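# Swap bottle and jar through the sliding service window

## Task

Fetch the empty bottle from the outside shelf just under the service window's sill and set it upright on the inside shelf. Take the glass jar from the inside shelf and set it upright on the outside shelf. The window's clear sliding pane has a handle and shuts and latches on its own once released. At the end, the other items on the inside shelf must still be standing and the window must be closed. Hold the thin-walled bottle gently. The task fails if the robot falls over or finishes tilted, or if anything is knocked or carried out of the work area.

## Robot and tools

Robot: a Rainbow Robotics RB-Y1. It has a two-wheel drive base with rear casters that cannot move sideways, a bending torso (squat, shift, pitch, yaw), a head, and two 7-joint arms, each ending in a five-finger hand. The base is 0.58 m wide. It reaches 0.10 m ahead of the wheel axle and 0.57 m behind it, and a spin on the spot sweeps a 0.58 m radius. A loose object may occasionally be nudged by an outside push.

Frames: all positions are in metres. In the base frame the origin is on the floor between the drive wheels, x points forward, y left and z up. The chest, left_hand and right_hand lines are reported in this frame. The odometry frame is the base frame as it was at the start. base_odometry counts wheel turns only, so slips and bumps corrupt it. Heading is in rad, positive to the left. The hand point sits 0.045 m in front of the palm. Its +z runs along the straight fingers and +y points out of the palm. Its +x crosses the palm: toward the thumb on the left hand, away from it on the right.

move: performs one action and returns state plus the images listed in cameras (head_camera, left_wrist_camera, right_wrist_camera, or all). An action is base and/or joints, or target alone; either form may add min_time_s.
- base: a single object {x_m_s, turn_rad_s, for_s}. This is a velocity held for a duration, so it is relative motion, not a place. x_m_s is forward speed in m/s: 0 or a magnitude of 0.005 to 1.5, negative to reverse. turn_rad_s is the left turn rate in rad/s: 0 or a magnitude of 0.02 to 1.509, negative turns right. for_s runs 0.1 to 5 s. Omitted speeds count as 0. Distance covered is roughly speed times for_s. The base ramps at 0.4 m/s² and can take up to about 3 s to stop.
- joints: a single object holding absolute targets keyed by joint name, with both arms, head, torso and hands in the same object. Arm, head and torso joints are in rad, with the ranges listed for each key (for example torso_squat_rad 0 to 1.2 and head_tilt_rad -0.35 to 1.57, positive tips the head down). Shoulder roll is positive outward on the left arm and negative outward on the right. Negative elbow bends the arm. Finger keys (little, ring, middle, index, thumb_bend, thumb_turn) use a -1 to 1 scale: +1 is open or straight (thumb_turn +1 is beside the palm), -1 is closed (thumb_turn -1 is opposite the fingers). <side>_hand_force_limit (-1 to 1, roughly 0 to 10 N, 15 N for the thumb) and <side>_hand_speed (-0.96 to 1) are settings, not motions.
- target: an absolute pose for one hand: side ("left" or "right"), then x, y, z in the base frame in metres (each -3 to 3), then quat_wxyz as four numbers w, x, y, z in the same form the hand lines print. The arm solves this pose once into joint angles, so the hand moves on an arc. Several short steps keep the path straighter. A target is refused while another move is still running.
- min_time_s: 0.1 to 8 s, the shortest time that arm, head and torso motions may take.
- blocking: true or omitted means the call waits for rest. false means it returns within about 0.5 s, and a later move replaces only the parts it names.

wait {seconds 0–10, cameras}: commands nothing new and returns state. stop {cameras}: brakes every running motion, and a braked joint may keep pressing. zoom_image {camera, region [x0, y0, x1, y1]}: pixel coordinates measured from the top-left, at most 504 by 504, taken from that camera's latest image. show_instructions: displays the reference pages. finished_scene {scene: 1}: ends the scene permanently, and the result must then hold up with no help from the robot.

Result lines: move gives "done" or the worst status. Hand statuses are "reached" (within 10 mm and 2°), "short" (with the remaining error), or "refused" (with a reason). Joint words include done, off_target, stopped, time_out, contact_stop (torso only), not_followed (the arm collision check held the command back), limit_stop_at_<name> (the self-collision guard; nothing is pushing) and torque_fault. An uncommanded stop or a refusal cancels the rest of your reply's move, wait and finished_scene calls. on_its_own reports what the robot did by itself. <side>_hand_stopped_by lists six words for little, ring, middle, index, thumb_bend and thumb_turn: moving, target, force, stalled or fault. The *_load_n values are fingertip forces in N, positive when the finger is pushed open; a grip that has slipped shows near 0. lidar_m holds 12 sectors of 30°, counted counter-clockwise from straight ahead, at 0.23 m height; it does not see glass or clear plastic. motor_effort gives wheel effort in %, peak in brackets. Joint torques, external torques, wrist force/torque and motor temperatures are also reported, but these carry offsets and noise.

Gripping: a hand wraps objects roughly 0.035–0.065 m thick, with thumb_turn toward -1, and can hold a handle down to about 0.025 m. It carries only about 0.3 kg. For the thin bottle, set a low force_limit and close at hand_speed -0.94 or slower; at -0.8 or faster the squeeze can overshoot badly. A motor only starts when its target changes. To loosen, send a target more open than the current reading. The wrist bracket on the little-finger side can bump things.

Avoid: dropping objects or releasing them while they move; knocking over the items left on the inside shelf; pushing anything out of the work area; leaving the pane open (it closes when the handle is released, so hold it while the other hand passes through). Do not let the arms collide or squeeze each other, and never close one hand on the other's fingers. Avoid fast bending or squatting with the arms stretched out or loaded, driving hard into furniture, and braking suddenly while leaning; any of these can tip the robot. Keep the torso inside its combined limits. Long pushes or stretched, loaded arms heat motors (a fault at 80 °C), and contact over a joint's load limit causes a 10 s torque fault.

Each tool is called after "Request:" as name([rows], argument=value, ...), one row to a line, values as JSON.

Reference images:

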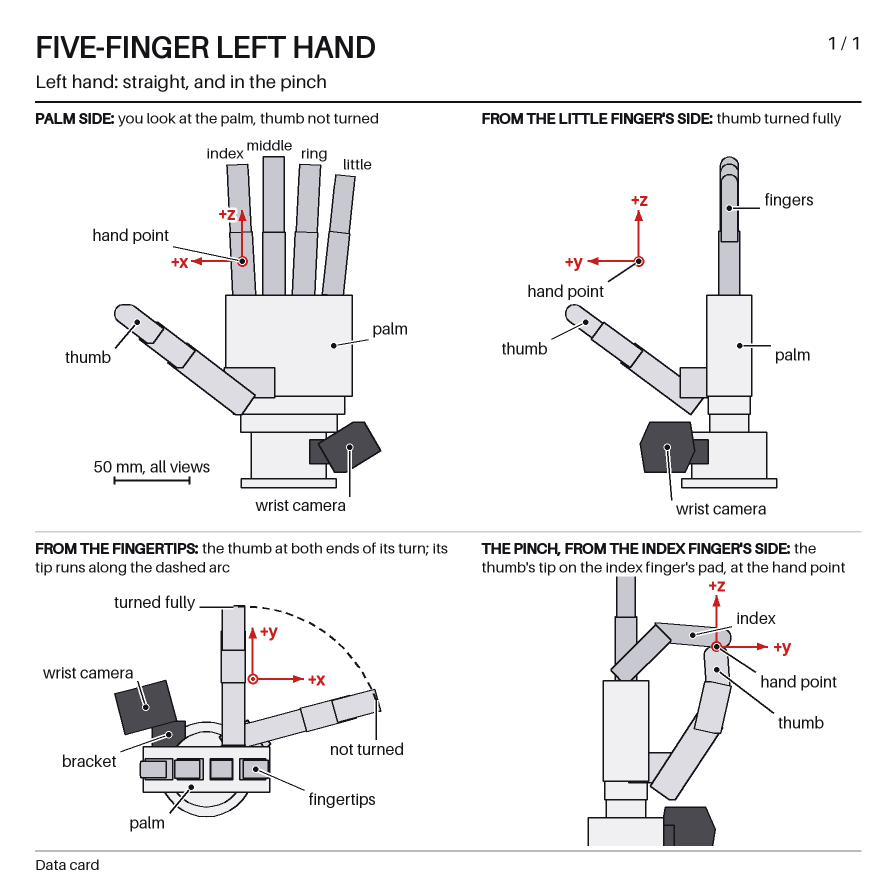

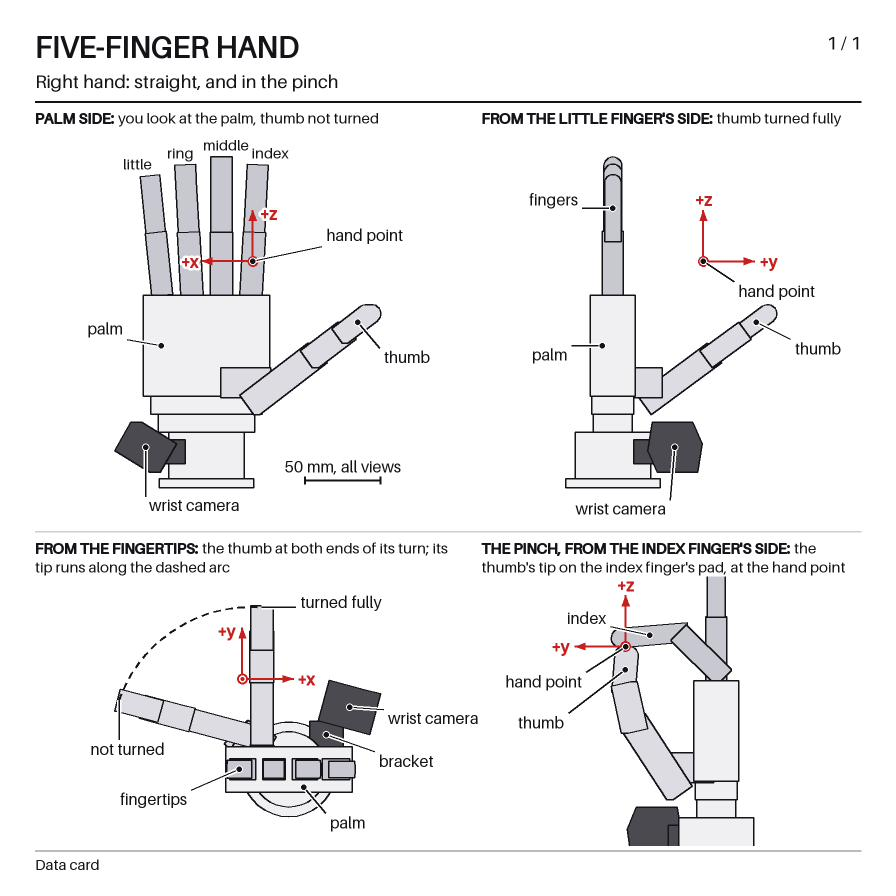

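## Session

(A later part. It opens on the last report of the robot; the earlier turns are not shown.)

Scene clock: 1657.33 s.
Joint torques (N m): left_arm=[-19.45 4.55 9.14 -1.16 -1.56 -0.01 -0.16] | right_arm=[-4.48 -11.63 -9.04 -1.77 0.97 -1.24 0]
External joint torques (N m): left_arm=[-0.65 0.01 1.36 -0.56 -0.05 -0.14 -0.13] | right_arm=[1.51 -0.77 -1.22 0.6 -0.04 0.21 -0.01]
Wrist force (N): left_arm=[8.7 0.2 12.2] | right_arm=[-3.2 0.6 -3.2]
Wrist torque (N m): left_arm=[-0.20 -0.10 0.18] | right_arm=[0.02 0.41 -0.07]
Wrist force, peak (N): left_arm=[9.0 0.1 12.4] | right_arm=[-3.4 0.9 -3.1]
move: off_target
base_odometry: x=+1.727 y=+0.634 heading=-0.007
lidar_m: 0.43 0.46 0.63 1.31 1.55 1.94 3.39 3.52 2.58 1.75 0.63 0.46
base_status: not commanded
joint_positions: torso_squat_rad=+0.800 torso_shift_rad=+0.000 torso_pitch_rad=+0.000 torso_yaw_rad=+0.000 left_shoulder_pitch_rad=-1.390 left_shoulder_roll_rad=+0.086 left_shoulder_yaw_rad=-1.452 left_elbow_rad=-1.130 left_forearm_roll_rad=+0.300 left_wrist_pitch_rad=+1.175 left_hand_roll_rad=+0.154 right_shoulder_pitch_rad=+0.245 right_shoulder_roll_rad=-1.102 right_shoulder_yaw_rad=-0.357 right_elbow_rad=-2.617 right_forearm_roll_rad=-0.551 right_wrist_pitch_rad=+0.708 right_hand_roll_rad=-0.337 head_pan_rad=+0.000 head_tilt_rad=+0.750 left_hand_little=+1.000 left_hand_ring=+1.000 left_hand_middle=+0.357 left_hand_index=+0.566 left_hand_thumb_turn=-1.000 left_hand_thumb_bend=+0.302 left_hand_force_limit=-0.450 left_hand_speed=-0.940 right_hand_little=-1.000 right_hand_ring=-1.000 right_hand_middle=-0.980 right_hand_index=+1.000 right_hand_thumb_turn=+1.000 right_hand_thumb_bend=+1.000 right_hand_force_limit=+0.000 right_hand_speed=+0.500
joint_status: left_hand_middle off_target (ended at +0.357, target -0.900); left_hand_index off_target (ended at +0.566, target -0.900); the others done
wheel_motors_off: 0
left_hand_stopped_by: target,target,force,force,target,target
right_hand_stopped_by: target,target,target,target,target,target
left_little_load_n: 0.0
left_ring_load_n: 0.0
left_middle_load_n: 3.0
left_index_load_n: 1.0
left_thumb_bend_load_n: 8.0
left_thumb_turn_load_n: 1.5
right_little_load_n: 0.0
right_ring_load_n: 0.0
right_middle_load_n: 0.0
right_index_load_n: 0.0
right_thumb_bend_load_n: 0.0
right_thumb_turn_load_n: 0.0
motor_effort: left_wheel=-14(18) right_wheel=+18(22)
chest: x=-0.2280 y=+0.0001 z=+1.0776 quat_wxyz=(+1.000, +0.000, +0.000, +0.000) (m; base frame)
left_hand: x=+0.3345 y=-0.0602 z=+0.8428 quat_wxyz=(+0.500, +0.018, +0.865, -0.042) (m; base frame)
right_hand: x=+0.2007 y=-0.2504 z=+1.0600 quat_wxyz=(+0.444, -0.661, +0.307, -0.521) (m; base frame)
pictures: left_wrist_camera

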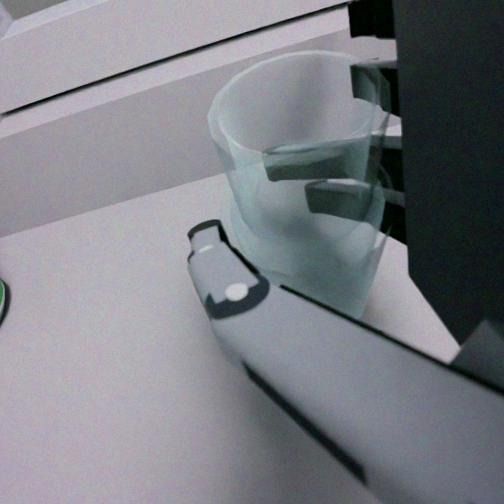

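Request:
move(target={"side":"left","x":0.33,"y":-0.055,"z":0.88,"quat_wxyz":[0.5,0.018,0.865,-0.042]}, min_time_s=2.5)

Request:
move(target={"side":"left","x":0.23,"y":0.03,"z":1.0,"quat_wxyz":[0.5,0.018,0.865,-0.042]}, min_time_s=4, cameras=["head_camera","left_wrist_camera","right_wrist_camera"])

Scene clock: 1664.47 s.
Joint torques (N m): left_arm=[-20.56 6.17 10.36 -1.08 -1.76 0.45 -0.3] | right_arm=[-4.66 -11.78 -9.29 -1.96 0.85 -1.42 -0.09]
External joint torques (N m): left_arm=[-1.67 0.88 1.8 -0.51 -0.19 0.39 -0.27] | right_arm=[1.32 -0.92 -1.48 0.41 -0.16 0.04 -0.1]
Wrist force (N): left_arm=[8.8 0.5 12.0] | right_arm=[-3.1 0.7 -3.1]
Wrist torque (N m): left_arm=[-0.11 -0.17 0.18] | right_arm=[0.04 0.39 -0.06]
Wrist force, peak (N): left_arm=[8.8 0.3 12.4] | right_arm=[-3.3 1.1 -3.2]
move: done
base_odometry: x=+1.727 y=+0.634 heading=-0.007
lidar_m: 0.42 0.46 0.63 1.32 1.56 1.93 3.39 3.54 2.58 1.76 0.63 0.45
base_status: not commanded
joint_positions: torso_squat_rad=+0.800 torso_shift_rad=+0.000 torso_pitch_rad=+0.000 torso_yaw_rad=+0.000 left_shoulder_pitch_rad=-1.440 left_shoulder_roll_rad=+0.160 left_shoulder_yaw_rad=-1.401 left_elbow_rad=-1.263 left_forearm_roll_rad=+0.353 left_wrist_pitch_rad=+1.258 left_hand_roll_rad=+0.118 right_shoulder_pitch_rad=+0.245 right_shoulder_roll_rad=-1.102 right_shoulder_yaw_rad=-0.357 right_elbow_rad=-2.617 right_forearm_roll_rad=-0.551 right_wrist_pitch_rad=+0.708 right_hand_roll_rad=-0.337 head_pan_rad=+0.000 head_tilt_rad=+0.750 left_hand_little=+1.000 left_hand_ring=+1.000 left_hand_middle=+0.357 left_hand_index=+0.566 left_hand_thumb_turn=-1.000 left_hand_thumb_bend=+0.302 left_hand_force_limit=-0.450 left_hand_speed=-0.940 right_hand_little=-1.000 right_hand_ring=-1.000 right_hand_middle=-0.980 right_hand_index=+1.000 right_hand_thumb_turn=+1.000 right_hand_thumb_bend=+1.000 right_hand_force_limit=+0.000 right_hand_speed=+0.500
joint_status: all done
wheel_motors_off: 0
left_hand_stopped_by: target,target,force,force,target,target
right_hand_stopped_by: target,target,target,target,target,target
left_little_load_n: 0.0
left_ring_load_n: 0.0
left_middle_load_n: 2.5
left_index_load_n: 0.5
left_thumb_bend_load_n: 8.0
left_thumb_turn_load_n: 1.0
right_little_load_n: 0.0
right_ring_load_n: 0.0
right_middle_load_n: 0.0
right_index_load_n: 0.0
right_thumb_bend_load_n: 0.0
right_thumb_turn_load_n: -0.5
motor_effort: left_wheel=-14(17) right_wheel=+19(21)
chest: x=-0.2280 y=+0.0001 z=+1.0776 quat_wxyz=(+1.000, +0.000, +0.000, +0.000) (m; base frame)
left_hand: x=+0.3299 y=-0.0550 z=+0.8795 quat_wxyz=(+0.500, +0.018, +0.865, -0.041) (m; base frame)
left_hand_status: reached (checked arc, planned for 2.5 s): 1 mm and 0.1 deg off.
right_hand: x=+0.2007 y=-0.2504 z=+1.0600 quat_wxyz=(+0.444, -0.661, +0.307, -0.521) (m; base frame)
pictures: none

Scene clock: 1668.80 s.
Joint torques (N m): left_arm=[-17.25 5.98 10.96 0.15 -1.76 0.51 0.16] | right_arm=[-4.63 -12.32 -9.07 -1.95 0.99 -1.21 -0.09]
External joint torques (N m): left_arm=[-1.13 0.35 1.33 -0.18 -0.12 0.35 0.19] | right_arm=[1.36 -1.46 -1.25 0.43 -0.02 0.25 -0.1]
Wrist force (N): left_arm=[8.7 0.5 11.8] | right_arm=[-2.9 0.7 -3.2]
Wrist torque (N m): left_arm=[-0.12 -0.19 0.26] | right_arm=[0.01 0.34 -0.03]
Wrist force, peak (N): left_arm=[9.1 0.5 12.3] | right_arm=[-3.4 0.8 -3.2]
move: done
base_odometry: x=+1.727 y=+0.634 heading=-0.007
lidar_m: 0.43 0.46 0.63 1.31 1.54 1.95 3.38 3.53 2.59 1.76 0.63 0.45
base_status: not commanded
joint_positions: torso_squat_rad=+0.800 torso_shift_rad=+0.000 torso_pitch_rad=+0.000 torso_yaw_rad=+0.000 left_shoulder_pitch_rad=-1.535 left_shoulder_roll_rad=+0.567 left_shoulder_yaw_rad=-1.214 left_elbow_rad=-2.087 left_forearm_roll_rad=+0.570 left_wrist_pitch_rad=+1.733 left_hand_roll_rad=+0.171 right_shoulder_pitch_rad=+0.245 right_shoulder_roll_rad=-1.102 right_shoulder_yaw_rad=-0.357 right_elbow_rad=-2.617 right_forearm_roll_rad=-0.551 right_wrist_pitch_rad=+0.708 right_hand_roll_rad=-0.337 head_pan_rad=+0.000 head_tilt_rad=+0.750 left_hand_little=+1.000 left_hand_ring=+1.000 left_hand_middle=+0.357 left_hand_index=+0.566 left_hand_thumb_turn=-1.000 left_hand_thumb_bend=+0.302 left_hand_force_limit=-0.450 left_hand_speed=-0.940 right_hand_little=-1.000 right_hand_ring=-1.000 right_hand_middle=-0.980 right_hand_index=+1.000 right_hand_thumb_turn=+1.000 right_hand_thumb_bend=+1.000 right_hand_force_limit=+0.000 right_hand_speed=+0.500
joint_status: all done
wheel_motors_off: 0
left_hand_stopped_by: target,target,force,force,target,target
right_hand_stopped_by: target,target,target,target,target,target
left_little_load_n: 0.0
left_ring_load_n: 0.0
left_middle_load_n: 3.0
left_index_load_n: 0.5
left_thumb_bend_load_n: 8.0
left_thumb_turn_load_n: 1.5
right_little_load_n: 0.0
right_ring_load_n: 0.0
right_middle_load_n: 0.0
right_index_load_n: 0.0
right_thumb_bend_load_n: 0.0
right_thumb_turn_load_n: 0.0
motor_effort: left_wheel=-15(17) right_wheel=+19(22)
chest: x=-0.2280 y=+0.0001 z=+1.0776 quat_wxyz=(+1.000, +0.000, +0.000, +0.000) (m; base frame)
left_hand: x=+0.2299 y=+0.0300 z=+0.9996 quat_wxyz=(+0.500, +0.018, +0.865, -0.042) (m; base frame)
left_hand_status: reached (checked arc, planned for 4.0 s): 0 mm and 0.1 deg off.
right_hand: x=+0.2007 y=-0.2504 z=+1.0600 quat_wxyz=(+0.444, -0.661, +0.307, -0.521) (m; base frame)
pictures: head_camera, left_wrist_camera, right_wrist_camera

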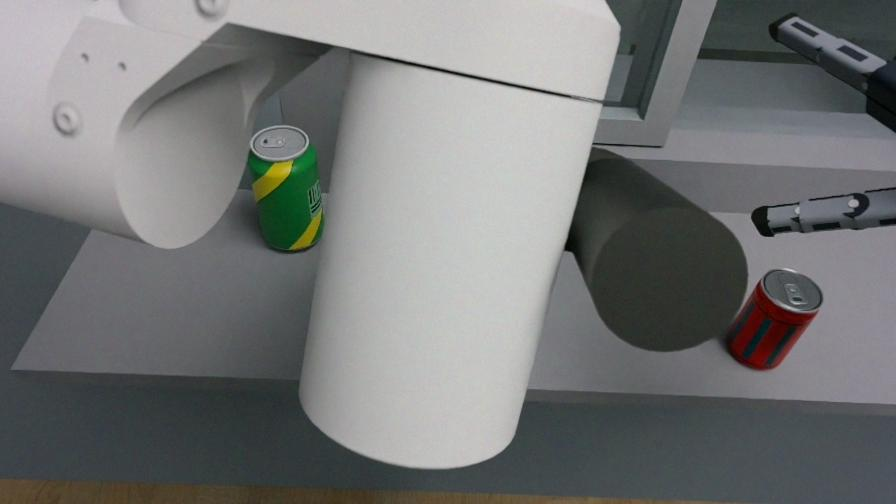

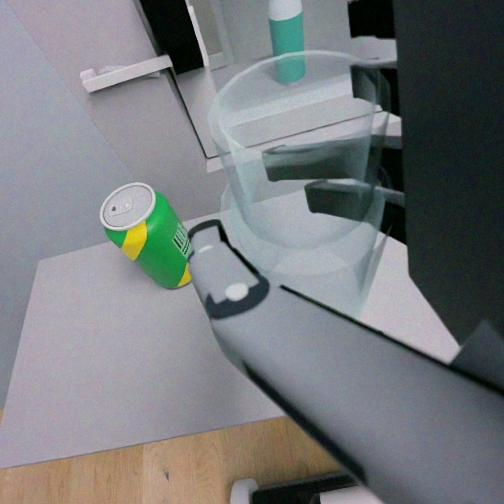

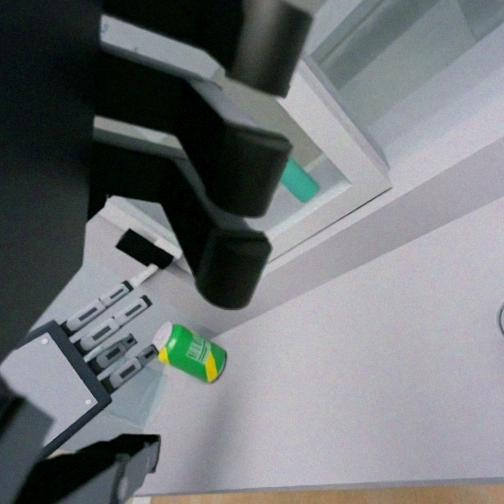

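Request:
move(base={"x_m_s":-0.1,"for_s":1.5}, joints={"torso_pitch_rad":0.4,"left_shoulder_pitch_rad":-1.935,"right_shoulder_pitch_rad":-0.155,"head_tilt_rad":0.35}, min_time_s=3.5, cameras=["head_camera","left_wrist_camera","right_wrist_camera"])

Scene clock: 1681.73 s.
Joint torques (N m): left_arm=[-17.63 5.38 10.78 0.51 -1.93 0.63 0.17] | right_arm=[-7.45 -11.43 -8.76 -1.82 1.08 -1.38 0]
External joint torques (N m): left_arm=[-1.32 0.35 1.13 0.37 -0.3 0.54 0.2] | right_arm=[-1.58 -0.7 -1.02 0.91 0.1 0.12 -0.01]
Wrist force (N): left_arm=[8.5 0.8 12.0] | right_arm=[-2.6 0.5 -3.1]
Wrist torque (N m): left_arm=[-0.12 -0.13 0.25] | right_arm=[-0.03 0.35 -0.02]
Wrist force, peak (N): left_arm=[8.7 0.6 12.3] | right_arm=[-3.3 0.8 -3.2]
move: done
base_odometry: x=+1.577 y=+0.635 heading=-0.009
lidar_m: 0.58 0.61 0.83 1.29 1.47 1.84 3.23 3.38 2.59 2.37 0.85 0.61
base_status: done (sent for 1.5 of 1.5 s)
joint_positions: torso_squat_rad=+0.800 torso_shift_rad=+0.000 torso_pitch_rad=+0.400 torso_yaw_rad=+0.000 left_shoulder_pitch_rad=-1.934 left_shoulder_roll_rad=+0.567 left_shoulder_yaw_rad=-1.214 left_elbow_rad=-2.087 left_forearm_roll_rad=+0.570 left_wrist_pitch_rad=+1.733 left_hand_roll_rad=+0.171 right_shoulder_pitch_rad=-0.155 right_shoulder_roll_rad=-1.102 right_shoulder_yaw_rad=-0.357 right_elbow_rad=-2.617 right_forearm_roll_rad=-0.551 right_wrist_pitch_rad=+0.708 right_hand_roll_rad=-0.337 head_pan_rad=+0.000 head_tilt_rad=+0.350 left_hand_little=+1.000 left_hand_ring=+1.000 left_hand_middle=+0.357 left_hand_index=+0.566 left_hand_thumb_turn=-1.000 left_hand_thumb_bend=+0.302 left_hand_force_limit=-0.450 left_hand_speed=-0.940 right_hand_little=-1.000 right_hand_ring=-1.000 right_hand_middle=-0.980 right_hand_index=+1.000 right_hand_thumb_turn=+1.000 right_hand_thumb_bend=+1.000 right_hand_force_limit=+0.000 right_hand_speed=+0.500
joint_status: all done
wheel_motors_off: 0
left_hand_stopped_by: target,target,force,force,target,target
right_hand_stopped_by: target,target,target,target,target,target
left_little_load_n: 0.0
left_ring_load_n: 0.0
left_middle_load_n: 3.0
left_index_load_n: 1.0
left_thumb_bend_load_n: 8.0
left_thumb_turn_load_n: 1.5
right_little_load_n: 0.0
right_ring_load_n: 0.0
right_middle_load_n: 0.0
right_index_load_n: 0.0
right_thumb_bend_load_n: 0.0
right_thumb_turn_load_n: 0.0
motor_effort: left_wheel=-19(34) right_wheel=+15(48)
chest: x=-0.1075 y=+0.0001 z=+1.0532 quat_wxyz=(+0.980, +0.000, +0.199, +0.000) (m; base frame)
left_hand: x=+0.3482 y=-0.0330 z=+0.9643 quat_wxyz=(+0.486, +0.068, +0.867, -0.087) (m; base frame)
right_hand: x=+0.3501 y=-0.1905 z=+1.0189 quat_wxyz=(+0.483, -0.680, +0.274, -0.478) (m; base frame)
pictures: head_camera, left_wrist_camera, right_wrist_camera

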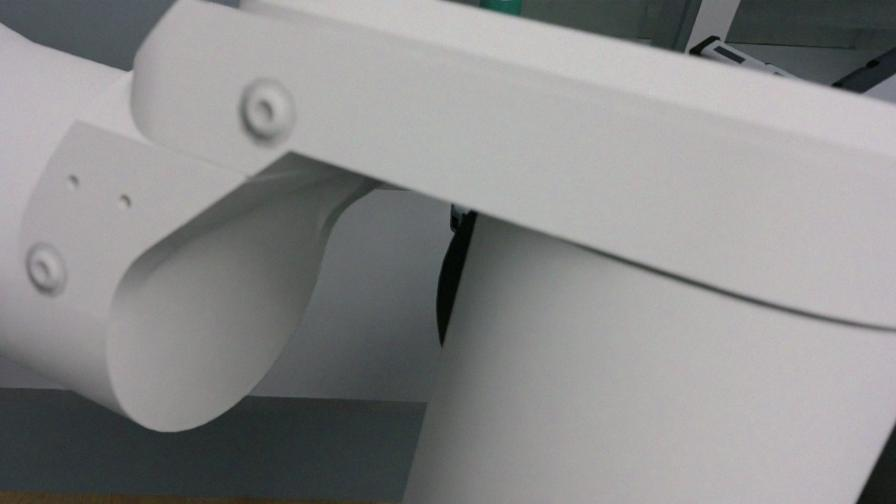

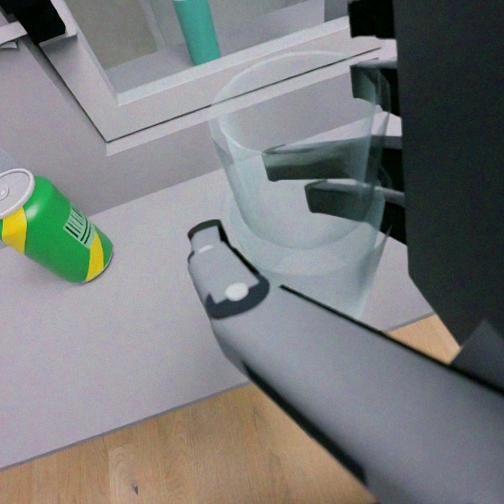

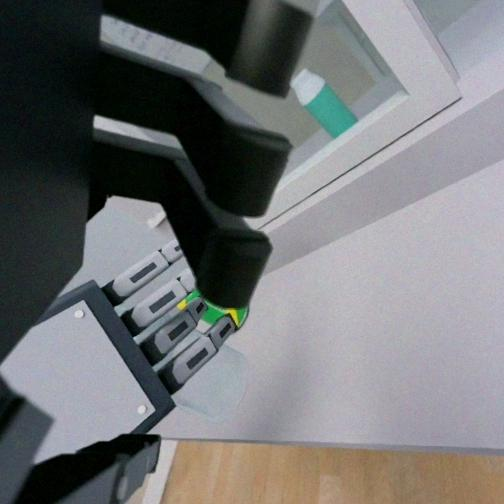

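Request:
move(target={"side":"left","x":0.22,"y":0.26,"z":1.06,"quat_wxyz":[0.5,0.018,0.865,-0.042]}, min_time_s=3, cameras=["head_camera","left_wrist_camera"])

Scene clock: 1692.97 s.
Joint torques (N m): left_arm=[-6.39 1.11 6.45 7.23 -1.49 -0.7 -0.05] | right_arm=[-7.33 -12.16 -8.77 -2.2 0.76 -1.32 -0.25]
External joint torques (N m): left_arm=[-1.5 0.33 1.24 0.68 -0.26 -0.2 -0.03] | right_arm=[-1.46 -1.44 -1.03 0.53 -0.22 0.18 -0.26]
Wrist force (N): left_arm=[7.4 1.1 13.2] | right_arm=[-3.0 0.7 -2.7]
Wrist torque (N m): left_arm=[-0.09 0.00 0.10] | right_arm=[-0.02 0.38 -0.03]
Wrist force, peak (N): left_arm=[7.5 1.3 13.7] | right_arm=[-3.1 0.5 -3.1]
move: short
base_odometry: x=+1.577 y=+0.635 heading=-0.009
lidar_m: 0.59 0.62 0.83 1.30 1.46 1.84 3.24 3.36 2.59 2.38 0.85 0.62
base_status: not commanded
joint_positions: torso_squat_rad=+0.800 torso_shift_rad=+0.000 torso_pitch_rad=+0.400 torso_yaw_rad=+0.000 left_shoulder_pitch_rad=-2.093 left_shoulder_roll_rad=+1.959 left_shoulder_yaw_rad=-0.816 left_elbow_rad=-2.617 left_forearm_roll_rad=+1.739 left_wrist_pitch_rad=+1.375 left_hand_roll_rad=-0.192 right_shoulder_pitch_rad=-0.155 right_shoulder_roll_rad=-1.102 right_shoulder_yaw_rad=-0.357 right_elbow_rad=-2.617 right_forearm_roll_rad=-0.551 right_wrist_pitch_rad=+0.708 right_hand_roll_rad=-0.337 head_pan_rad=+0.000 head_tilt_rad=+0.350 left_hand_little=+1.000 left_hand_ring=+1.000 left_hand_middle=+0.358 left_hand_index=+0.566 left_hand_thumb_turn=-1.000 left_hand_thumb_bend=+0.302 left_hand_force_limit=-0.450 left_hand_speed=-0.940 right_hand_little=-1.000 right_hand_ring=-1.000 right_hand_middle=-0.980 right_hand_index=+1.000 right_hand_thumb_turn=+1.000 right_hand_thumb_bend=+1.000 right_hand_force_limit=+0.000 right_hand_speed=+0.500
joint_status: all done
wheel_motors_off: 0
left_hand_stopped_by: target,target,force,force,target,target
right_hand_stopped_by: target,target,target,target,target,target
left_little_load_n: 0.0
left_ring_load_n: 0.0
left_middle_load_n: 3.0
left_index_load_n: 0.5
left_thumb_bend_load_n: 8.0
left_thumb_turn_load_n: 1.0
right_little_load_n: 0.0
right_ring_load_n: 0.0
right_middle_load_n: 0.0
right_index_load_n: 0.0
right_thumb_bend_load_n: 0.0
right_thumb_turn_load_n: 0.0
motor_effort: left_wheel=-18(21) right_wheel=+14(17)
chest: x=-0.1075 y=+0.0001 z=+1.0532 quat_wxyz=(+0.980, +0.000, +0.199, +0.000) (m; base frame)
left_hand: x=+0.2203 y=+0.2601 z=+1.0603 quat_wxyz=(+0.380, +0.000, +0.923, -0.056) (m; base frame)
left_hand_status: short (checked arc, as near as the solve gets, planned for 3.0 s): 0 mm and 15.6 deg off. The place is met; only the turn is off.
right_hand: x=+0.3501 y=-0.1905 z=+1.0190 quat_wxyz=(+0.483, -0.680, +0.274, -0.478) (m; base frame)
pictures: head_camera, left_wrist_camera

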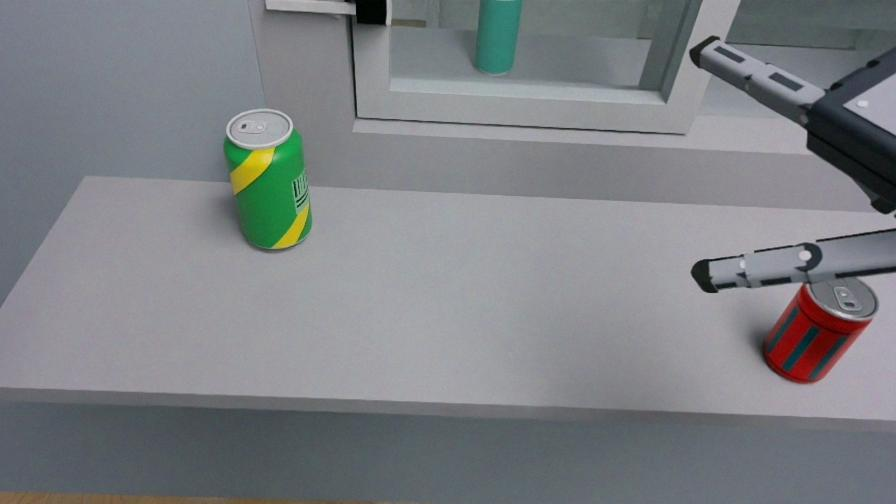

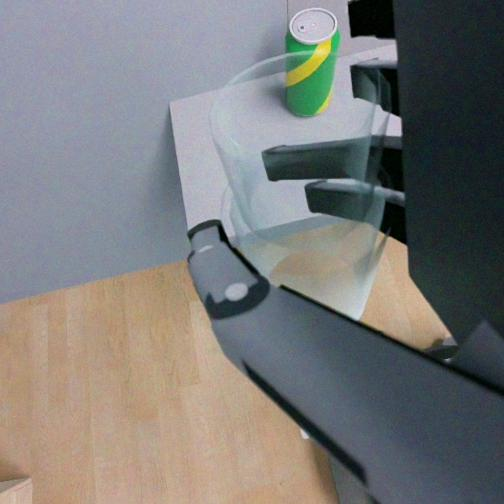

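Request:
move(target={"side":"left","x":0.17,"y":0.30,"z":1.06,"quat_wxyz":[0.38,0.0,0.923,-0.056]}, min_time_s=2, cameras=[])

Scene clock: 1698.87 s.
Joint torques (N m): left_arm=[-2.09 -1.22 3.54 7.66 -1.03 -1.41 -0.17] | right_arm=[-6.58 -10.92 -9.09 -2.18 0.85 -1.64 0.01]
External joint torques (N m): left_arm=[-1.21 0.27 -0.86 0.63 -0.14 -0.51 -0.15] | right_arm=[-0.71 -0.19 -1.36 0.54 -0.13 -0.14 0]
Wrist force (N): left_arm=[7.1 1.1 13.7] | right_arm=[-2.9 0.6 -2.9]
Wrist torque (N m): left_arm=[-0.18 0.02 0.11] | right_arm=[-0.04 0.38 -0.03]
Wrist force, peak (N): left_arm=[7.3 1.2 13.9] | right_arm=[-2.9 0.6 -3.5]
move: short
base_odometry: x=+1.577 y=+0.635 heading=-0.009
lidar_m: 0.58 0.62 0.84 1.31 1.48 1.85 3.24 3.36 2.59 2.38 0.85 0.62
base_status: not commanded
joint_positions: torso_squat_rad=+0.800 torso_shift_rad=+0.000 torso_pitch_rad=+0.400 torso_yaw_rad=+0.000 left_shoulder_pitch_rad=-2.184 left_shoulder_roll_rad=+2.316 left_shoulder_yaw_rad=-0.862 left_elbow_rad=-2.617 left_forearm_roll_rad=+2.042 left_wrist_pitch_rad=+1.302 left_hand_roll_rad=-0.520 right_shoulder_pitch_rad=-0.155 right_shoulder_roll_rad=-1.102 right_shoulder_yaw_rad=-0.357 right_elbow_rad=-2.617 right_forearm_roll_rad=-0.551 right_wrist_pitch_rad=+0.708 right_hand_roll_rad=-0.337 head_pan_rad=+0.000 head_tilt_rad=+0.350 left_hand_little=+1.000 left_hand_ring=+1.000 left_hand_middle=+0.358 left_hand_index=+0.566 left_hand_thumb_turn=-1.000 left_hand_thumb_bend=+0.302 left_hand_force_limit=-0.450 left_hand_speed=-0.940 right_hand_little=-1.000 right_hand_ring=-1.000 right_hand_middle=-0.980 right_hand_index=+1.000 right_hand_thumb_turn=+1.000 right_hand_thumb_bend=+1.000 right_hand_force_limit=+0.000 right_hand_speed=+0.500
joint_status: all done
wheel_motors_off: 0
left_hand_stopped_by: target,target,force,force,target,target
right_hand_stopped_by: target,target,target,target,target,target
left_little_load_n: 0.0
left_ring_load_n: 0.0
left_middle_load_n: 3.0
left_index_load_n: 0.5
left_thumb_bend_load_n: 8.0
left_thumb_turn_load_n: 1.5
right_little_load_n: 0.0
right_ring_load_n: 0.0
right_middle_load_n: 0.0
right_index_load_n: 0.0
right_thumb_bend_load_n: 0.0
right_thumb_turn_load_n: 0.0
motor_effort: left_wheel=-20(20) right_wheel=+14(18)
chest: x=-0.1075 y=+0.0001 z=+1.0532 quat_wxyz=(+0.980, +0.000, +0.199, +0.000) (m; base frame)
left_hand: x=+0.1703 y=+0.3002 z=+1.0605 quat_wxyz=(+0.347, -0.002, +0.935, -0.070) (m; base frame)
left_hand_status: short (checked arc, as near as the solve gets, planned for 2.0 s): 1 mm and 4.3 deg off. The place is met; only the turn is off.
right_hand: x=+0.3501 y=-0.1905 z=+1.0190 quat_wxyz=(+0.483, -0.680, +0.274, -0.478) (m; base frame)
pictures: none
No camera images: "cameras" was empty.

Request:
move(target={"side":"right","x":0.2,"y":-0.06,"z":1.05,"quat_wxyz":[0.5,-0.5,-0.5,-0.5]}, min_time_s=3, cameras=["head_camera","right_wrist_camera"])

Scene clock: 1707.00 s.
Joint torques (N m): left_arm=[-2.34 -1.05 3.63 7.58 -0.98 -1.5 -0.23] | right_arm=[-3.42 -8.74 -9.96 -0.28 -1.15 -1.02 0.2]
External joint torques (N m): left_arm=[-1.46 0.43 -0.77 0.54 -0.09 -0.6 -0.21] | right_arm=[2.15 -1.12 -2.21 0.76 0.11 -0.21 0.16]
Wrist force (N): left_arm=[7.0 1.3 13.6] | right_arm=[-6.0 -4.6 -3.3]
Wrist torque (N m): left_arm=[-0.13 0.03 0.09] | right_arm=[-0.35 0.56 -0.16]
Wrist force, peak (N): left_arm=[7.4 1.3 14.0] | right_arm=[-6.3 -4.7 -3.4]
move: done
base_odometry: x=+1.577 y=+0.635 heading=-0.009
lidar_m: 0.58 0.61 0.83 1.31 1.49 1.83 3.24 3.35 2.59 2.38 0.85 0.62
base_status: not commanded
joint_positions: torso_squat_rad=+0.800 torso_shift_rad=+0.000 torso_pitch_rad=+0.400 torso_yaw_rad=+0.000 left_shoulder_pitch_rad=-2.184 left_shoulder_roll_rad=+2.316 left_shoulder_yaw_rad=-0.862 left_elbow_rad=-2.617 left_forearm_roll_rad=+2.042 left_wrist_pitch_rad=+1.302 left_hand_roll_rad=-0.520 right_shoulder_pitch_rad=+0.329 right_shoulder_roll_rad=-1.684 right_shoulder_yaw_rad=-0.443 right_elbow_rad=-2.420 right_forearm_roll_rad=-0.187 right_wrist_pitch_rad=-0.777 right_hand_roll_rad=+0.406 head_pan_rad=+0.000 head_tilt_rad=+0.350 left_hand_little=+1.000 left_hand_ring=+1.000 left_hand_middle=+0.358 left_hand_index=+0.566 left_hand_thumb_turn=-1.000 left_hand_thumb_bend=+0.302 left_hand_force_limit=-0.450 left_hand_speed=-0.940 right_hand_little=-1.000 right_hand_ring=-1.000 right_hand_middle=-0.980 right_hand_index=+1.000 right_hand_thumb_turn=+1.000 right_hand_thumb_bend=+1.000 right_hand_force_limit=+0.000 right_hand_speed=+0.500
joint_status: all done
wheel_motors_off: 0
left_hand_stopped_by: target,target,force,force,target,target
right_hand_stopped_by: target,target,target,target,target,target
left_little_load_n: 0.0
left_ring_load_n: 0.0
left_middle_load_n: 3.0
left_index_load_n: 1.0
left_thumb_bend_load_n: 8.0
left_thumb_turn_load_n: 1.0
right_little_load_n: 0.5
right_ring_load_n: 0.0
right_middle_load_n: 0.0
right_index_load_n: 0.0
right_thumb_bend_load_n: 0.0
right_thumb_turn_load_n: 0.0
motor_effort: left_wheel=-19(20) right_wheel=+14(18)
chest: x=-0.1075 y=+0.0001 z=+1.0532 quat_wxyz=(+0.980, +0.000, +0.199, +0.000) (m; base frame)
left_hand: x=+0.1703 y=+0.3002 z=+1.0605 quat_wxyz=(+0.347, -0.002, +0.935, -0.070) (m; base frame)
right_hand: x=+0.1998 y=-0.0604 z=+1.0501 quat_wxyz=(+0.496, -0.505, -0.498, -0.501) (m; base frame)
right_hand_status: reached (checked arc, planned for 3.0 s): 0 mm and 0.8 deg off.
pictures: head_camera, right_wrist_camera

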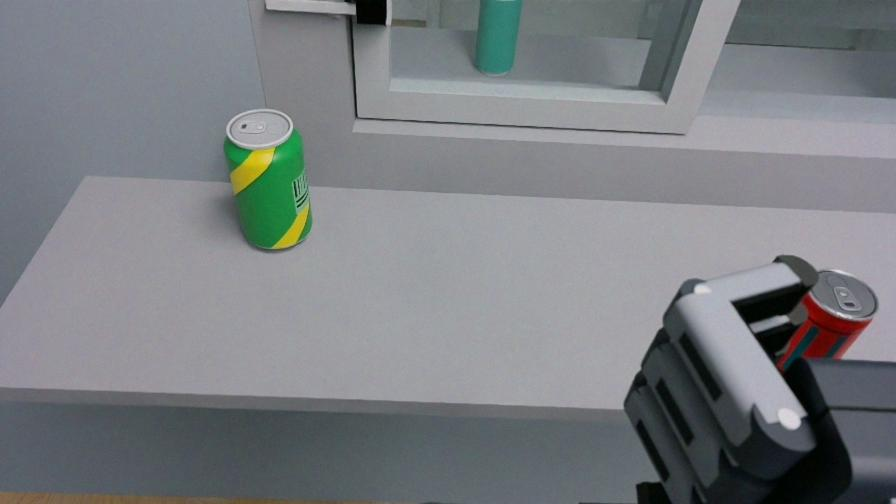

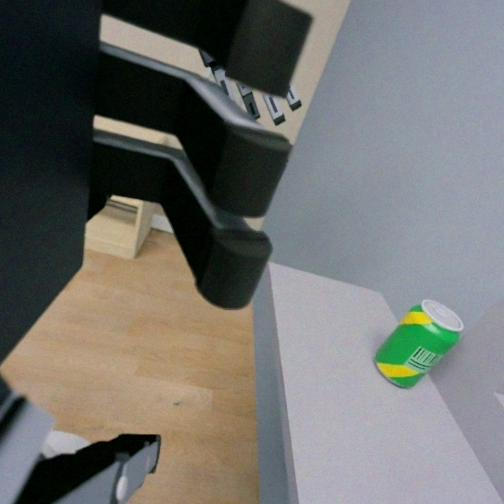

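Request:
move(joints={"right_hand_index":0.9,"right_hand_middle":0,"right_hand_ring":0,"right_hand_little":0,"right_hand_thumb_turn":-1}, base={"x_m_s":0.15,"for_s":2.0})

Request:
move(joints={"right_hand_thumb_bend":-0.85})

Request:
move(joints={"right_hand_index":0}, cameras=["all"])

Scene clock: 1715.80 s.
Joint torques (N m): left_arm=[-1.78 -1.72 4.28 7.96 -1.08 -1.17 -0.23] | right_arm=[-4.17 -8.79 -8.27 -0.57 -1.26 -1.02 0.32]
External joint torques (N m): left_arm=[-0.9 -0.24 -0.13 0.93 -0.19 -0.27 -0.21] | right_arm=[1.41 -1.18 -0.52 0.47 0 -0.21 0.28]
Wrist force (N): left_arm=[7.1 1.1 13.9] | right_arm=[-5.8 -4.5 -3.2]
Wrist torque (N m): left_arm=[-0.18 0.02 0.10] | right_arm=[-0.34 0.52 -0.13]
Wrist force, peak (N): left_arm=[6.7 1.4 14.3] | right_arm=[-6.1 -4.9 -3.5]
move: done
base_odometry: x=+1.877 y=+0.632 heading=-0.010
lidar_m: 0.29 0.30 0.42 1.12 1.35 2.05 3.54 3.69 2.58 1.18 0.42 0.29
base_status: done (sent for 2 of 2 s)
joint_positions: torso_squat_rad=+0.800 torso_shift_rad=+0.000 torso_pitch_rad=+0.400 torso_yaw_rad=+0.000 left_shoulder_pitch_rad=-2.184 left_shoulder_roll_rad=+2.316 left_shoulder_yaw_rad=-0.862 left_elbow_rad=-2.617 left_forearm_roll_rad=+2.042 left_wrist_pitch_rad=+1.302 left_hand_roll_rad=-0.520 right_shoulder_pitch_rad=+0.329 right_shoulder_roll_rad=-1.684 right_shoulder_yaw_rad=-0.443 right_elbow_rad=-2.420 right_forearm_roll_rad=-0.187 right_wrist_pitch_rad=-0.777 right_hand_roll_rad=+0.406 head_pan_rad=+0.000 head_tilt_rad=+0.350 left_hand_little=+1.000 left_hand_ring=+1.000 left_hand_middle=+0.358 left_hand_index=+0.566 left_hand_thumb_turn=-1.000 left_hand_thumb_bend=+0.302 left_hand_force_limit=-0.450 left_hand_speed=-0.940 right_hand_little=+0.000 right_hand_ring=+0.000 right_hand_middle=+0.000 right_hand_index=+0.900 right_hand_thumb_turn=-1.000 right_hand_thumb_bend=+1.000 right_hand_force_limit=+0.000 right_hand_speed=+0.500
joint_status: all done
wheel_motors_off: 0
left_hand_stopped_by: target,target,force,force,target,target
right_hand_stopped_by: target,target,target,target,target,target
left_little_load_n: 0.0
left_ring_load_n: 0.0
left_middle_load_n: 3.0
left_index_load_n: 1.0
left_thumb_bend_load_n: 8.0
left_thumb_turn_load_n: 1.0
right_little_load_n: 0.0
right_ring_load_n: 0.0
right_middle_load_n: 0.0
right_index_load_n: 0.0
right_thumb_bend_load_n: 0.0
right_thumb_turn_load_n: 0.0
motor_effort: left_wheel=-13(46) right_wheel=+15(38)
chest: x=-0.1074 y=+0.0001 z=+1.0532 quat_wxyz=(+0.980, +0.000, +0.199, +0.000) (m; base frame)
left_hand: x=+0.1703 y=+0.3002 z=+1.0604 quat_wxyz=(+0.347, -0.002, +0.935, -0.070) (m; base frame)
right_hand: x=+0.1999 y=-0.0604 z=+1.0500 quat_wxyz=(+0.496, -0.505, -0.498, -0.500) (m; base frame)
pictures: none

Scene clock: 1717.10 s.
Joint torques (N m): left_arm=[-1.73 -1.87 4.54 7.91 -1.09 -1.25 -0.12] | right_arm=[-3.65 -8.65 -9.18 -0.83 -1.21 -1.06 0.2]
External joint torques (N m): left_arm=[-0.85 -0.39 0.14 0.88 -0.2 -0.35 -0.09] | right_arm=[1.93 -1.04 -1.43 0.22 0.05 -0.24 0.16]
Wrist force (N): left_arm=[7.1 1.2 13.8] | right_arm=[-5.7 -4.7 -3.1]
Wrist torque (N m): left_arm=[-0.17 0.03 0.08] | right_arm=[-0.40 0.49 -0.14]
Wrist force, peak (N): left_arm=[7.3 1.1 14.0] | right_arm=[-6.0 -4.8 -3.5]
move: off_target
base_odometry: x=+1.877 y=+0.632 heading=-0.010
lidar_m: 0.28 0.30 0.42 1.14 1.36 2.08 3.54 3.66 2.58 1.18 0.42 0.30
base_status: not commanded
joint_positions: torso_squat_rad=+0.800 torso_shift_rad=+0.000 torso_pitch_rad=+0.400 torso_yaw_rad=+0.000 left_shoulder_pitch_rad=-2.184 left_shoulder_roll_rad=+2.316 left_shoulder_yaw_rad=-0.862 left_elbow_rad=-2.617 left_forearm_roll_rad=+2.042 left_wrist_pitch_rad=+1.302 left_hand_roll_rad=-0.520 right_shoulder_pitch_rad=+0.329 right_shoulder_roll_rad=-1.684 right_shoulder_yaw_rad=-0.443 right_elbow_rad=-2.420 right_forearm_roll_rad=-0.187 right_wrist_pitch_rad=-0.777 right_hand_roll_rad=+0.406 head_pan_rad=+0.000 head_tilt_rad=+0.350 left_hand_little=+1.000 left_hand_ring=+1.000 left_hand_middle=+0.358 left_hand_index=+0.566 left_hand_thumb_turn=-1.000 left_hand_thumb_bend=+0.302 left_hand_force_limit=-0.450 left_hand_speed=-0.940 right_hand_little=+0.000 right_hand_ring=+0.000 right_hand_middle=+0.000 right_hand_index=+0.900 right_hand_thumb_turn=-1.000 right_hand_thumb_bend=-0.737 right_hand_force_limit=+0.000 right_hand_speed=+0.500
joint_status: right_hand_thumb_bend off_target (ended at -0.737, target -0.850)
wheel_motors_off: 0
left_hand_stopped_by: target,target,force,force,target,target
right_hand_stopped_by: target,target,target,target,force,target
left_little_load_n: 0.0
left_ring_load_n: 0.0
left_middle_load_n: 3.0
left_index_load_n: 0.5
left_thumb_bend_load_n: 8.0
left_thumb_turn_load_n: 1.0
right_little_load_n: 0.0
right_ring_load_n: 0.0
right_middle_load_n: 1.0
right_index_load_n: 0.0
right_thumb_bend_load_n: 14.0
right_thumb_turn_load_n: 2.0
motor_effort: left_wheel=-15(17) right_wheel=+17(17)
chest: x=-0.1074 y=+0.0001 z=+1.0532 quat_wxyz=(+0.980, +0.000, +0.199, +0.000) (m; base frame)
left_hand: x=+0.1703 y=+0.3002 z=+1.0604 quat_wxyz=(+0.347, -0.002, +0.935, -0.070) (m; base frame)
right_hand: x=+0.1999 y=-0.0604 z=+1.0500 quat_wxyz=(+0.496, -0.505, -0.498, -0.500) (m; base frame)
pictures: none

Scene clock: 1717.80 s.
Joint torques (N m): left_arm=[-1.87 -1.7 4.21 7.74 -1.09 -1.14 -0.14] | right_arm=[-4.19 -8.95 -9.61 -0.92 -1.31 -1.04 0.31]
External joint torques (N m): left_arm=[-0.99 -0.21 -0.2 0.71 -0.2 -0.23 -0.12] | right_arm=[1.39 -1.33 -1.86 0.12 -0.04 -0.23 0.28]
Wrist force (N): left_arm=[7.0 1.1 13.8] | right_arm=[-5.8 -4.7 -3.2]
Wrist torque (N m): left_arm=[-0.18 0.04 0.09] | right_arm=[-0.40 0.54 -0.14]
Wrist force, peak (N): left_arm=[7.1 1.3 14.0] | right_arm=[-6.0 -4.8 -3.4]
move: done
base_odometry: x=+1.877 y=+0.632 heading=-0.010
lidar_m: 0.28 0.30 0.41 1.12 1.36 2.06 3.52 3.68 2.58 1.19 0.41 0.31
base_status: not commanded
joint_positions: torso_squat_rad=+0.800 torso_shift_rad=+0.000 torso_pitch_rad=+0.400 torso_yaw_rad=+0.000 left_shoulder_pitch_rad=-2.184 left_shoulder_roll_rad=+2.316 left_shoulder_yaw_rad=-0.862 left_elbow_rad=-2.617 left_forearm_roll_rad=+2.042 left_wrist_pitch_rad=+1.302 left_hand_roll_rad=-0.520 right_shoulder_pitch_rad=+0.329 right_shoulder_roll_rad=-1.684 right_shoulder_yaw_rad=-0.443 right_elbow_rad=-2.420 right_forearm_roll_rad=-0.187 right_wrist_pitch_rad=-0.777 right_hand_roll_rad=+0.406 head_pan_rad=+0.000 head_tilt_rad=+0.350 left_hand_little=+1.000 left_hand_ring=+1.000 left_hand_middle=+0.358 left_hand_index=+0.566 left_hand_thumb_turn=-1.000 left_hand_thumb_bend=+0.302 left_hand_force_limit=-0.450 left_hand_speed=-0.940 right_hand_little=+0.000 right_hand_ring=+0.000 right_hand_middle=+0.000 right_hand_index=+0.000 right_hand_thumb_turn=-1.000 right_hand_thumb_bend=-0.737 right_hand_force_limit=+0.000 right_hand_speed=+0.500
joint_status: all done
wheel_motors_off: 0
left_hand_stopped_by: target,target,force,force,target,target
right_hand_stopped_by: target,target,target,target,force,target
left_little_load_n: 0.5
left_ring_load_n: 0.0
left_middle_load_n: 3.0
left_index_load_n: 1.0
left_thumb_bend_load_n: 8.0
left_thumb_turn_load_n: 1.0
right_little_load_n: 0.0
right_ring_load_n: 0.0
right_middle_load_n: 1.0
right_index_load_n: 0.5
right_thumb_bend_load_n: 14.0
right_thumb_turn_load_n: 2.0
motor_effort: left_wheel=-13(16) right_wheel=+16(17)
chest: x=-0.1074 y=+0.0001 z=+1.0532 quat_wxyz=(+0.980, +0.000, +0.199, +0.000) (m; base frame)
left_hand: x=+0.1703 y=+0.3002 z=+1.0604 quat_wxyz=(+0.347, -0.002, +0.935, -0.070) (m; base frame)
right_hand: x=+0.1999 y=-0.0604 z=+1.0500 quat_wxyz=(+0.496, -0.505, -0.498, -0.500) (m; base frame)
pictures: head_camera, left_wrist_camera, right_wrist_camera

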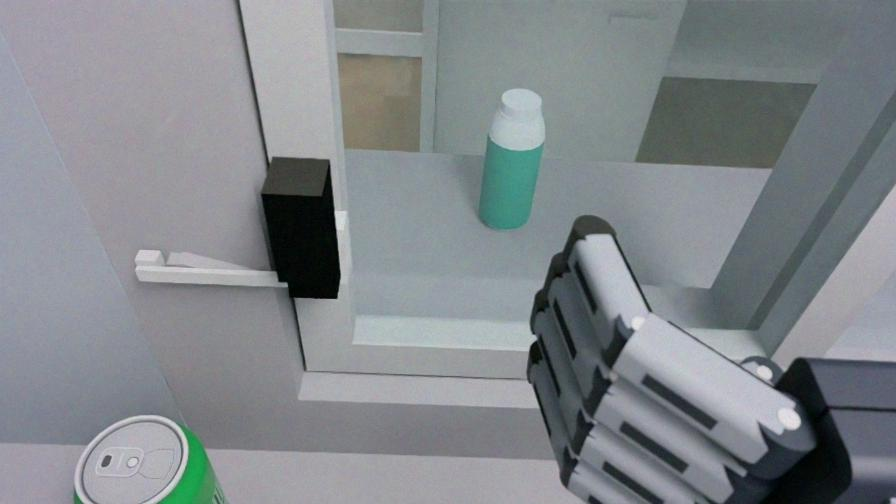

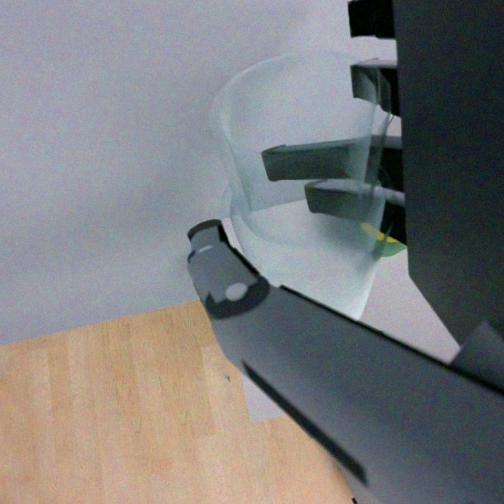

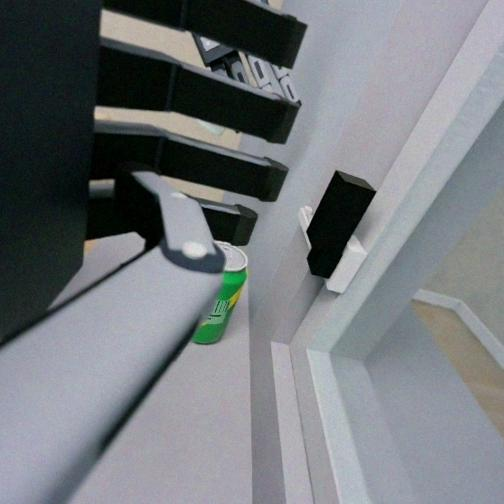

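Request:
move(joints={"right_hand_thumb_bend":-0.7})

Request:
move(target={"side":"right","x":0.195,"y":0.05,"z":1.01,"quat_wxyz":[0.5792,-0.4056,-0.4056,-0.5792]}, min_time_s=3, cameras=["all"])

Scene clock: 1722.40 s.
Joint torques (N m): left_arm=[-1.99 -1.95 4.01 7.81 -1.13 -1.31 -0.3] | right_arm=[-4.6 -9.13 -9.16 -0.78 -1.23 -1.14 0.28]
External joint torques (N m): left_arm=[-1.11 -0.46 -0.39 0.77 -0.23 -0.41 -0.28] | right_arm=[0.98 -1.51 -1.42 0.26 0.03 -0.33 0.24]
Wrist force (N): left_arm=[7.1 1.3 13.8] | right_arm=[-5.9 -4.6 -3.4]
Wrist torque (N m): left_arm=[-0.18 0.03 0.10] | right_arm=[-0.35 0.55 -0.15]
Wrist force, peak (N): left_arm=[7.2 1.4 14.0] | right_arm=[-6.1 -4.8 -3.6]
move: done
base_odometry: x=+1.877 y=+0.632 heading=-0.010
lidar_m: 0.28 0.30 0.42 1.12 1.36 2.07 3.53 3.67 2.58 1.18 0.42 0.30
base_status: not commanded
joint_positions: torso_squat_rad=+0.800 torso_shift_rad=+0.000 torso_pitch_rad=+0.400 torso_yaw_rad=+0.000 left_shoulder_pitch_rad=-2.184 left_shoulder_roll_rad=+2.316 left_shoulder_yaw_rad=-0.862 left_elbow_rad=-2.617 left_forearm_roll_rad=+2.042 left_wrist_pitch_rad=+1.302 left_hand_roll_rad=-0.520 right_shoulder_pitch_rad=+0.329 right_shoulder_roll_rad=-1.684 right_shoulder_yaw_rad=-0.443 right_elbow_rad=-2.420 right_forearm_roll_rad=-0.187 right_wrist_pitch_rad=-0.777 right_hand_roll_rad=+0.406 head_pan_rad=+0.000 head_tilt_rad=+0.350 left_hand_little=+1.000 left_hand_ring=+1.000 left_hand_middle=+0.358 left_hand_index=+0.566 left_hand_thumb_turn=-1.000 left_hand_thumb_bend=+0.302 left_hand_force_limit=-0.450 left_hand_speed=-0.940 right_hand_little=+0.000 right_hand_ring=+0.000 right_hand_middle=+0.000 right_hand_index=+0.000 right_hand_thumb_turn=-1.000 right_hand_thumb_bend=-0.700 right_hand_force_limit=+0.000 right_hand_speed=+0.500
joint_status: all done
wheel_motors_off: 0
left_hand_stopped_by: target,target,force,force,target,target
right_hand_stopped_by: target,target,target,target,target,target
left_little_load_n: 0.0
left_ring_load_n: 0.0
left_middle_load_n: 3.0
left_index_load_n: 0.5
left_thumb_bend_load_n: 8.0
left_thumb_turn_load_n: 1.0
right_little_load_n: 0.0
right_ring_load_n: 0.0
right_middle_load_n: 0.5
right_index_load_n: 0.0
right_thumb_bend_load_n: 1.0
right_thumb_turn_load_n: 0.0
motor_effort: left_wheel=-13(16) right_wheel=+15(18)
chest: x=-0.1074 y=+0.0001 z=+1.0532 quat_wxyz=(+0.980, +0.000, +0.199, +0.000) (m; base frame)
left_hand: x=+0.1703 y=+0.3002 z=+1.0604 quat_wxyz=(+0.347, -0.002, +0.935, -0.070) (m; base frame)
right_hand: x=+0.1999 y=-0.0604 z=+1.0500 quat_wxyz=(+0.496, -0.505, -0.498, -0.500) (m; base frame)
pictures: none

Scene clock: 1725.73 s.
Joint torques (N m): left_arm=[-1.98 -1.73 4.47 7.92 -1.09 -1.3 -0.17] | right_arm=[-11.32 2.88 -8.48 -2.5 0.41 -2.08 0.08]
External joint torques (N m): left_arm=[-1.1 -0.24 0.07 0.89 -0.2 -0.39 -0.15] | right_arm=[2.38 -2.02 -2.27 0.6 -0.08 -0.22 0.04]
Wrist force (N): left_arm=[7.2 1.3 13.7] | right_arm=[-5.3 -4.6 -5.4]
Wrist torque (N m): left_arm=[-0.14 -0.01 0.09] | right_arm=[-0.25 0.54 -0.11]
Wrist force, peak (N): left_arm=[7.3 1.4 13.9] | right_arm=[-6.4 -5.3 -4.2]
move: done
base_odometry: x=+1.877 y=+0.632 heading=-0.010
lidar_m: 0.29 0.30 0.41 1.12 1.36 2.07 3.54 3.68 2.59 1.18 0.43 0.29
base_status: not commanded
joint_positions: torso_squat_rad=+0.800 torso_shift_rad=+0.000 torso_pitch_rad=+0.400 torso_yaw_rad=+0.000 left_shoulder_pitch_rad=-2.184 left_shoulder_roll_rad=+2.316 left_shoulder_yaw_rad=-0.862 left_elbow_rad=-2.617 left_forearm_roll_rad=+2.042 left_wrist_pitch_rad=+1.302 left_hand_roll_rad=-0.520 right_shoulder_pitch_rad=+1.212 right_shoulder_roll_rad=-2.690 right_shoulder_yaw_rad=-0.811 right_elbow_rad=-2.280 right_forearm_roll_rad=-1.171 right_wrist_pitch_rad=-1.237 right_hand_roll_rad=+1.765 head_pan_rad=+0.000 head_tilt_rad=+0.350 left_hand_little=+1.000 left_hand_ring=+1.000 left_hand_middle=+0.358 left_hand_index=+0.566 left_hand_thumb_turn=-1.000 left_hand_thumb_bend=+0.302 left_hand_force_limit=-0.450 left_hand_speed=-0.940 right_hand_little=+0.000 right_hand_ring=+0.000 right_hand_middle=+0.000 right_hand_index=+0.000 right_hand_thumb_turn=-1.000 right_hand_thumb_bend=-0.700 right_hand_force_limit=+0.000 right_hand_speed=+0.500
joint_status: all done
wheel_motors_off: 0
left_hand_stopped_by: target,target,force,force,target,target
right_hand_stopped_by: target,target,target,target,target,target
left_little_load_n: 0.0
left_ring_load_n: 0.0
left_middle_load_n: 3.0
left_index_load_n: 0.5
left_thumb_bend_load_n: 8.0
left_thumb_turn_load_n: 1.0
right_little_load_n: 0.0
right_ring_load_n: -0.5
right_middle_load_n: 0.5
right_index_load_n: 0.0
right_thumb_bend_load_n: 1.0
right_thumb_turn_load_n: 0.0
motor_effort: left_wheel=-14(17) right_wheel=+15(19)
chest: x=-0.1074 y=+0.0001 z=+1.0532 quat_wxyz=(+0.980, +0.000, +0.199, +0.000) (m; base frame)
left_hand: x=+0.1703 y=+0.3002 z=+1.0604 quat_wxyz=(+0.347, -0.002, +0.935, -0.070) (m; base frame)
right_hand: x=+0.1950 y=+0.0499 z=+1.0100 quat_wxyz=(+0.579, -0.406, -0.406, -0.579) (m; base frame)
right_hand_status: reached (checked arc, planned for 3.0 s): 0 mm and 0.0 deg off.
pictures: head_camera, left_wrist_camera, right_wrist_camera

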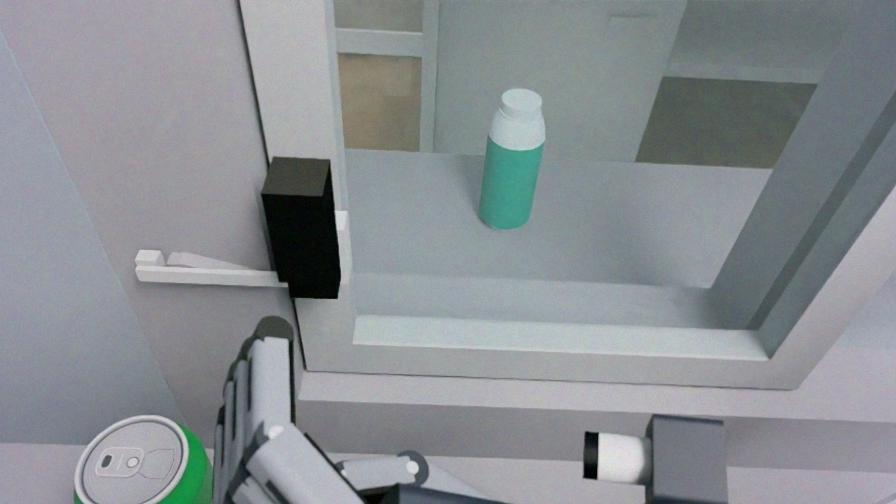

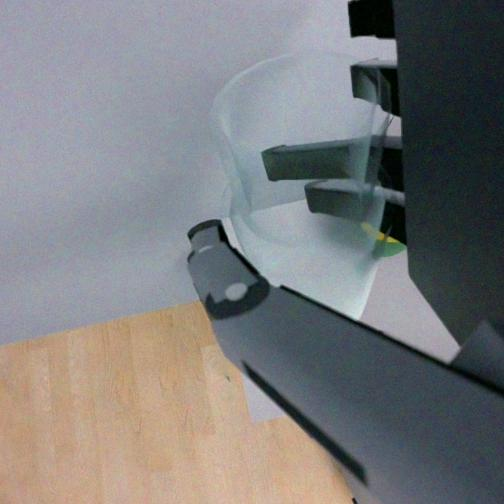

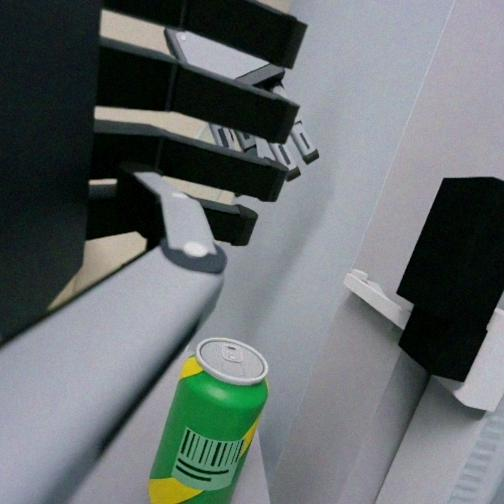

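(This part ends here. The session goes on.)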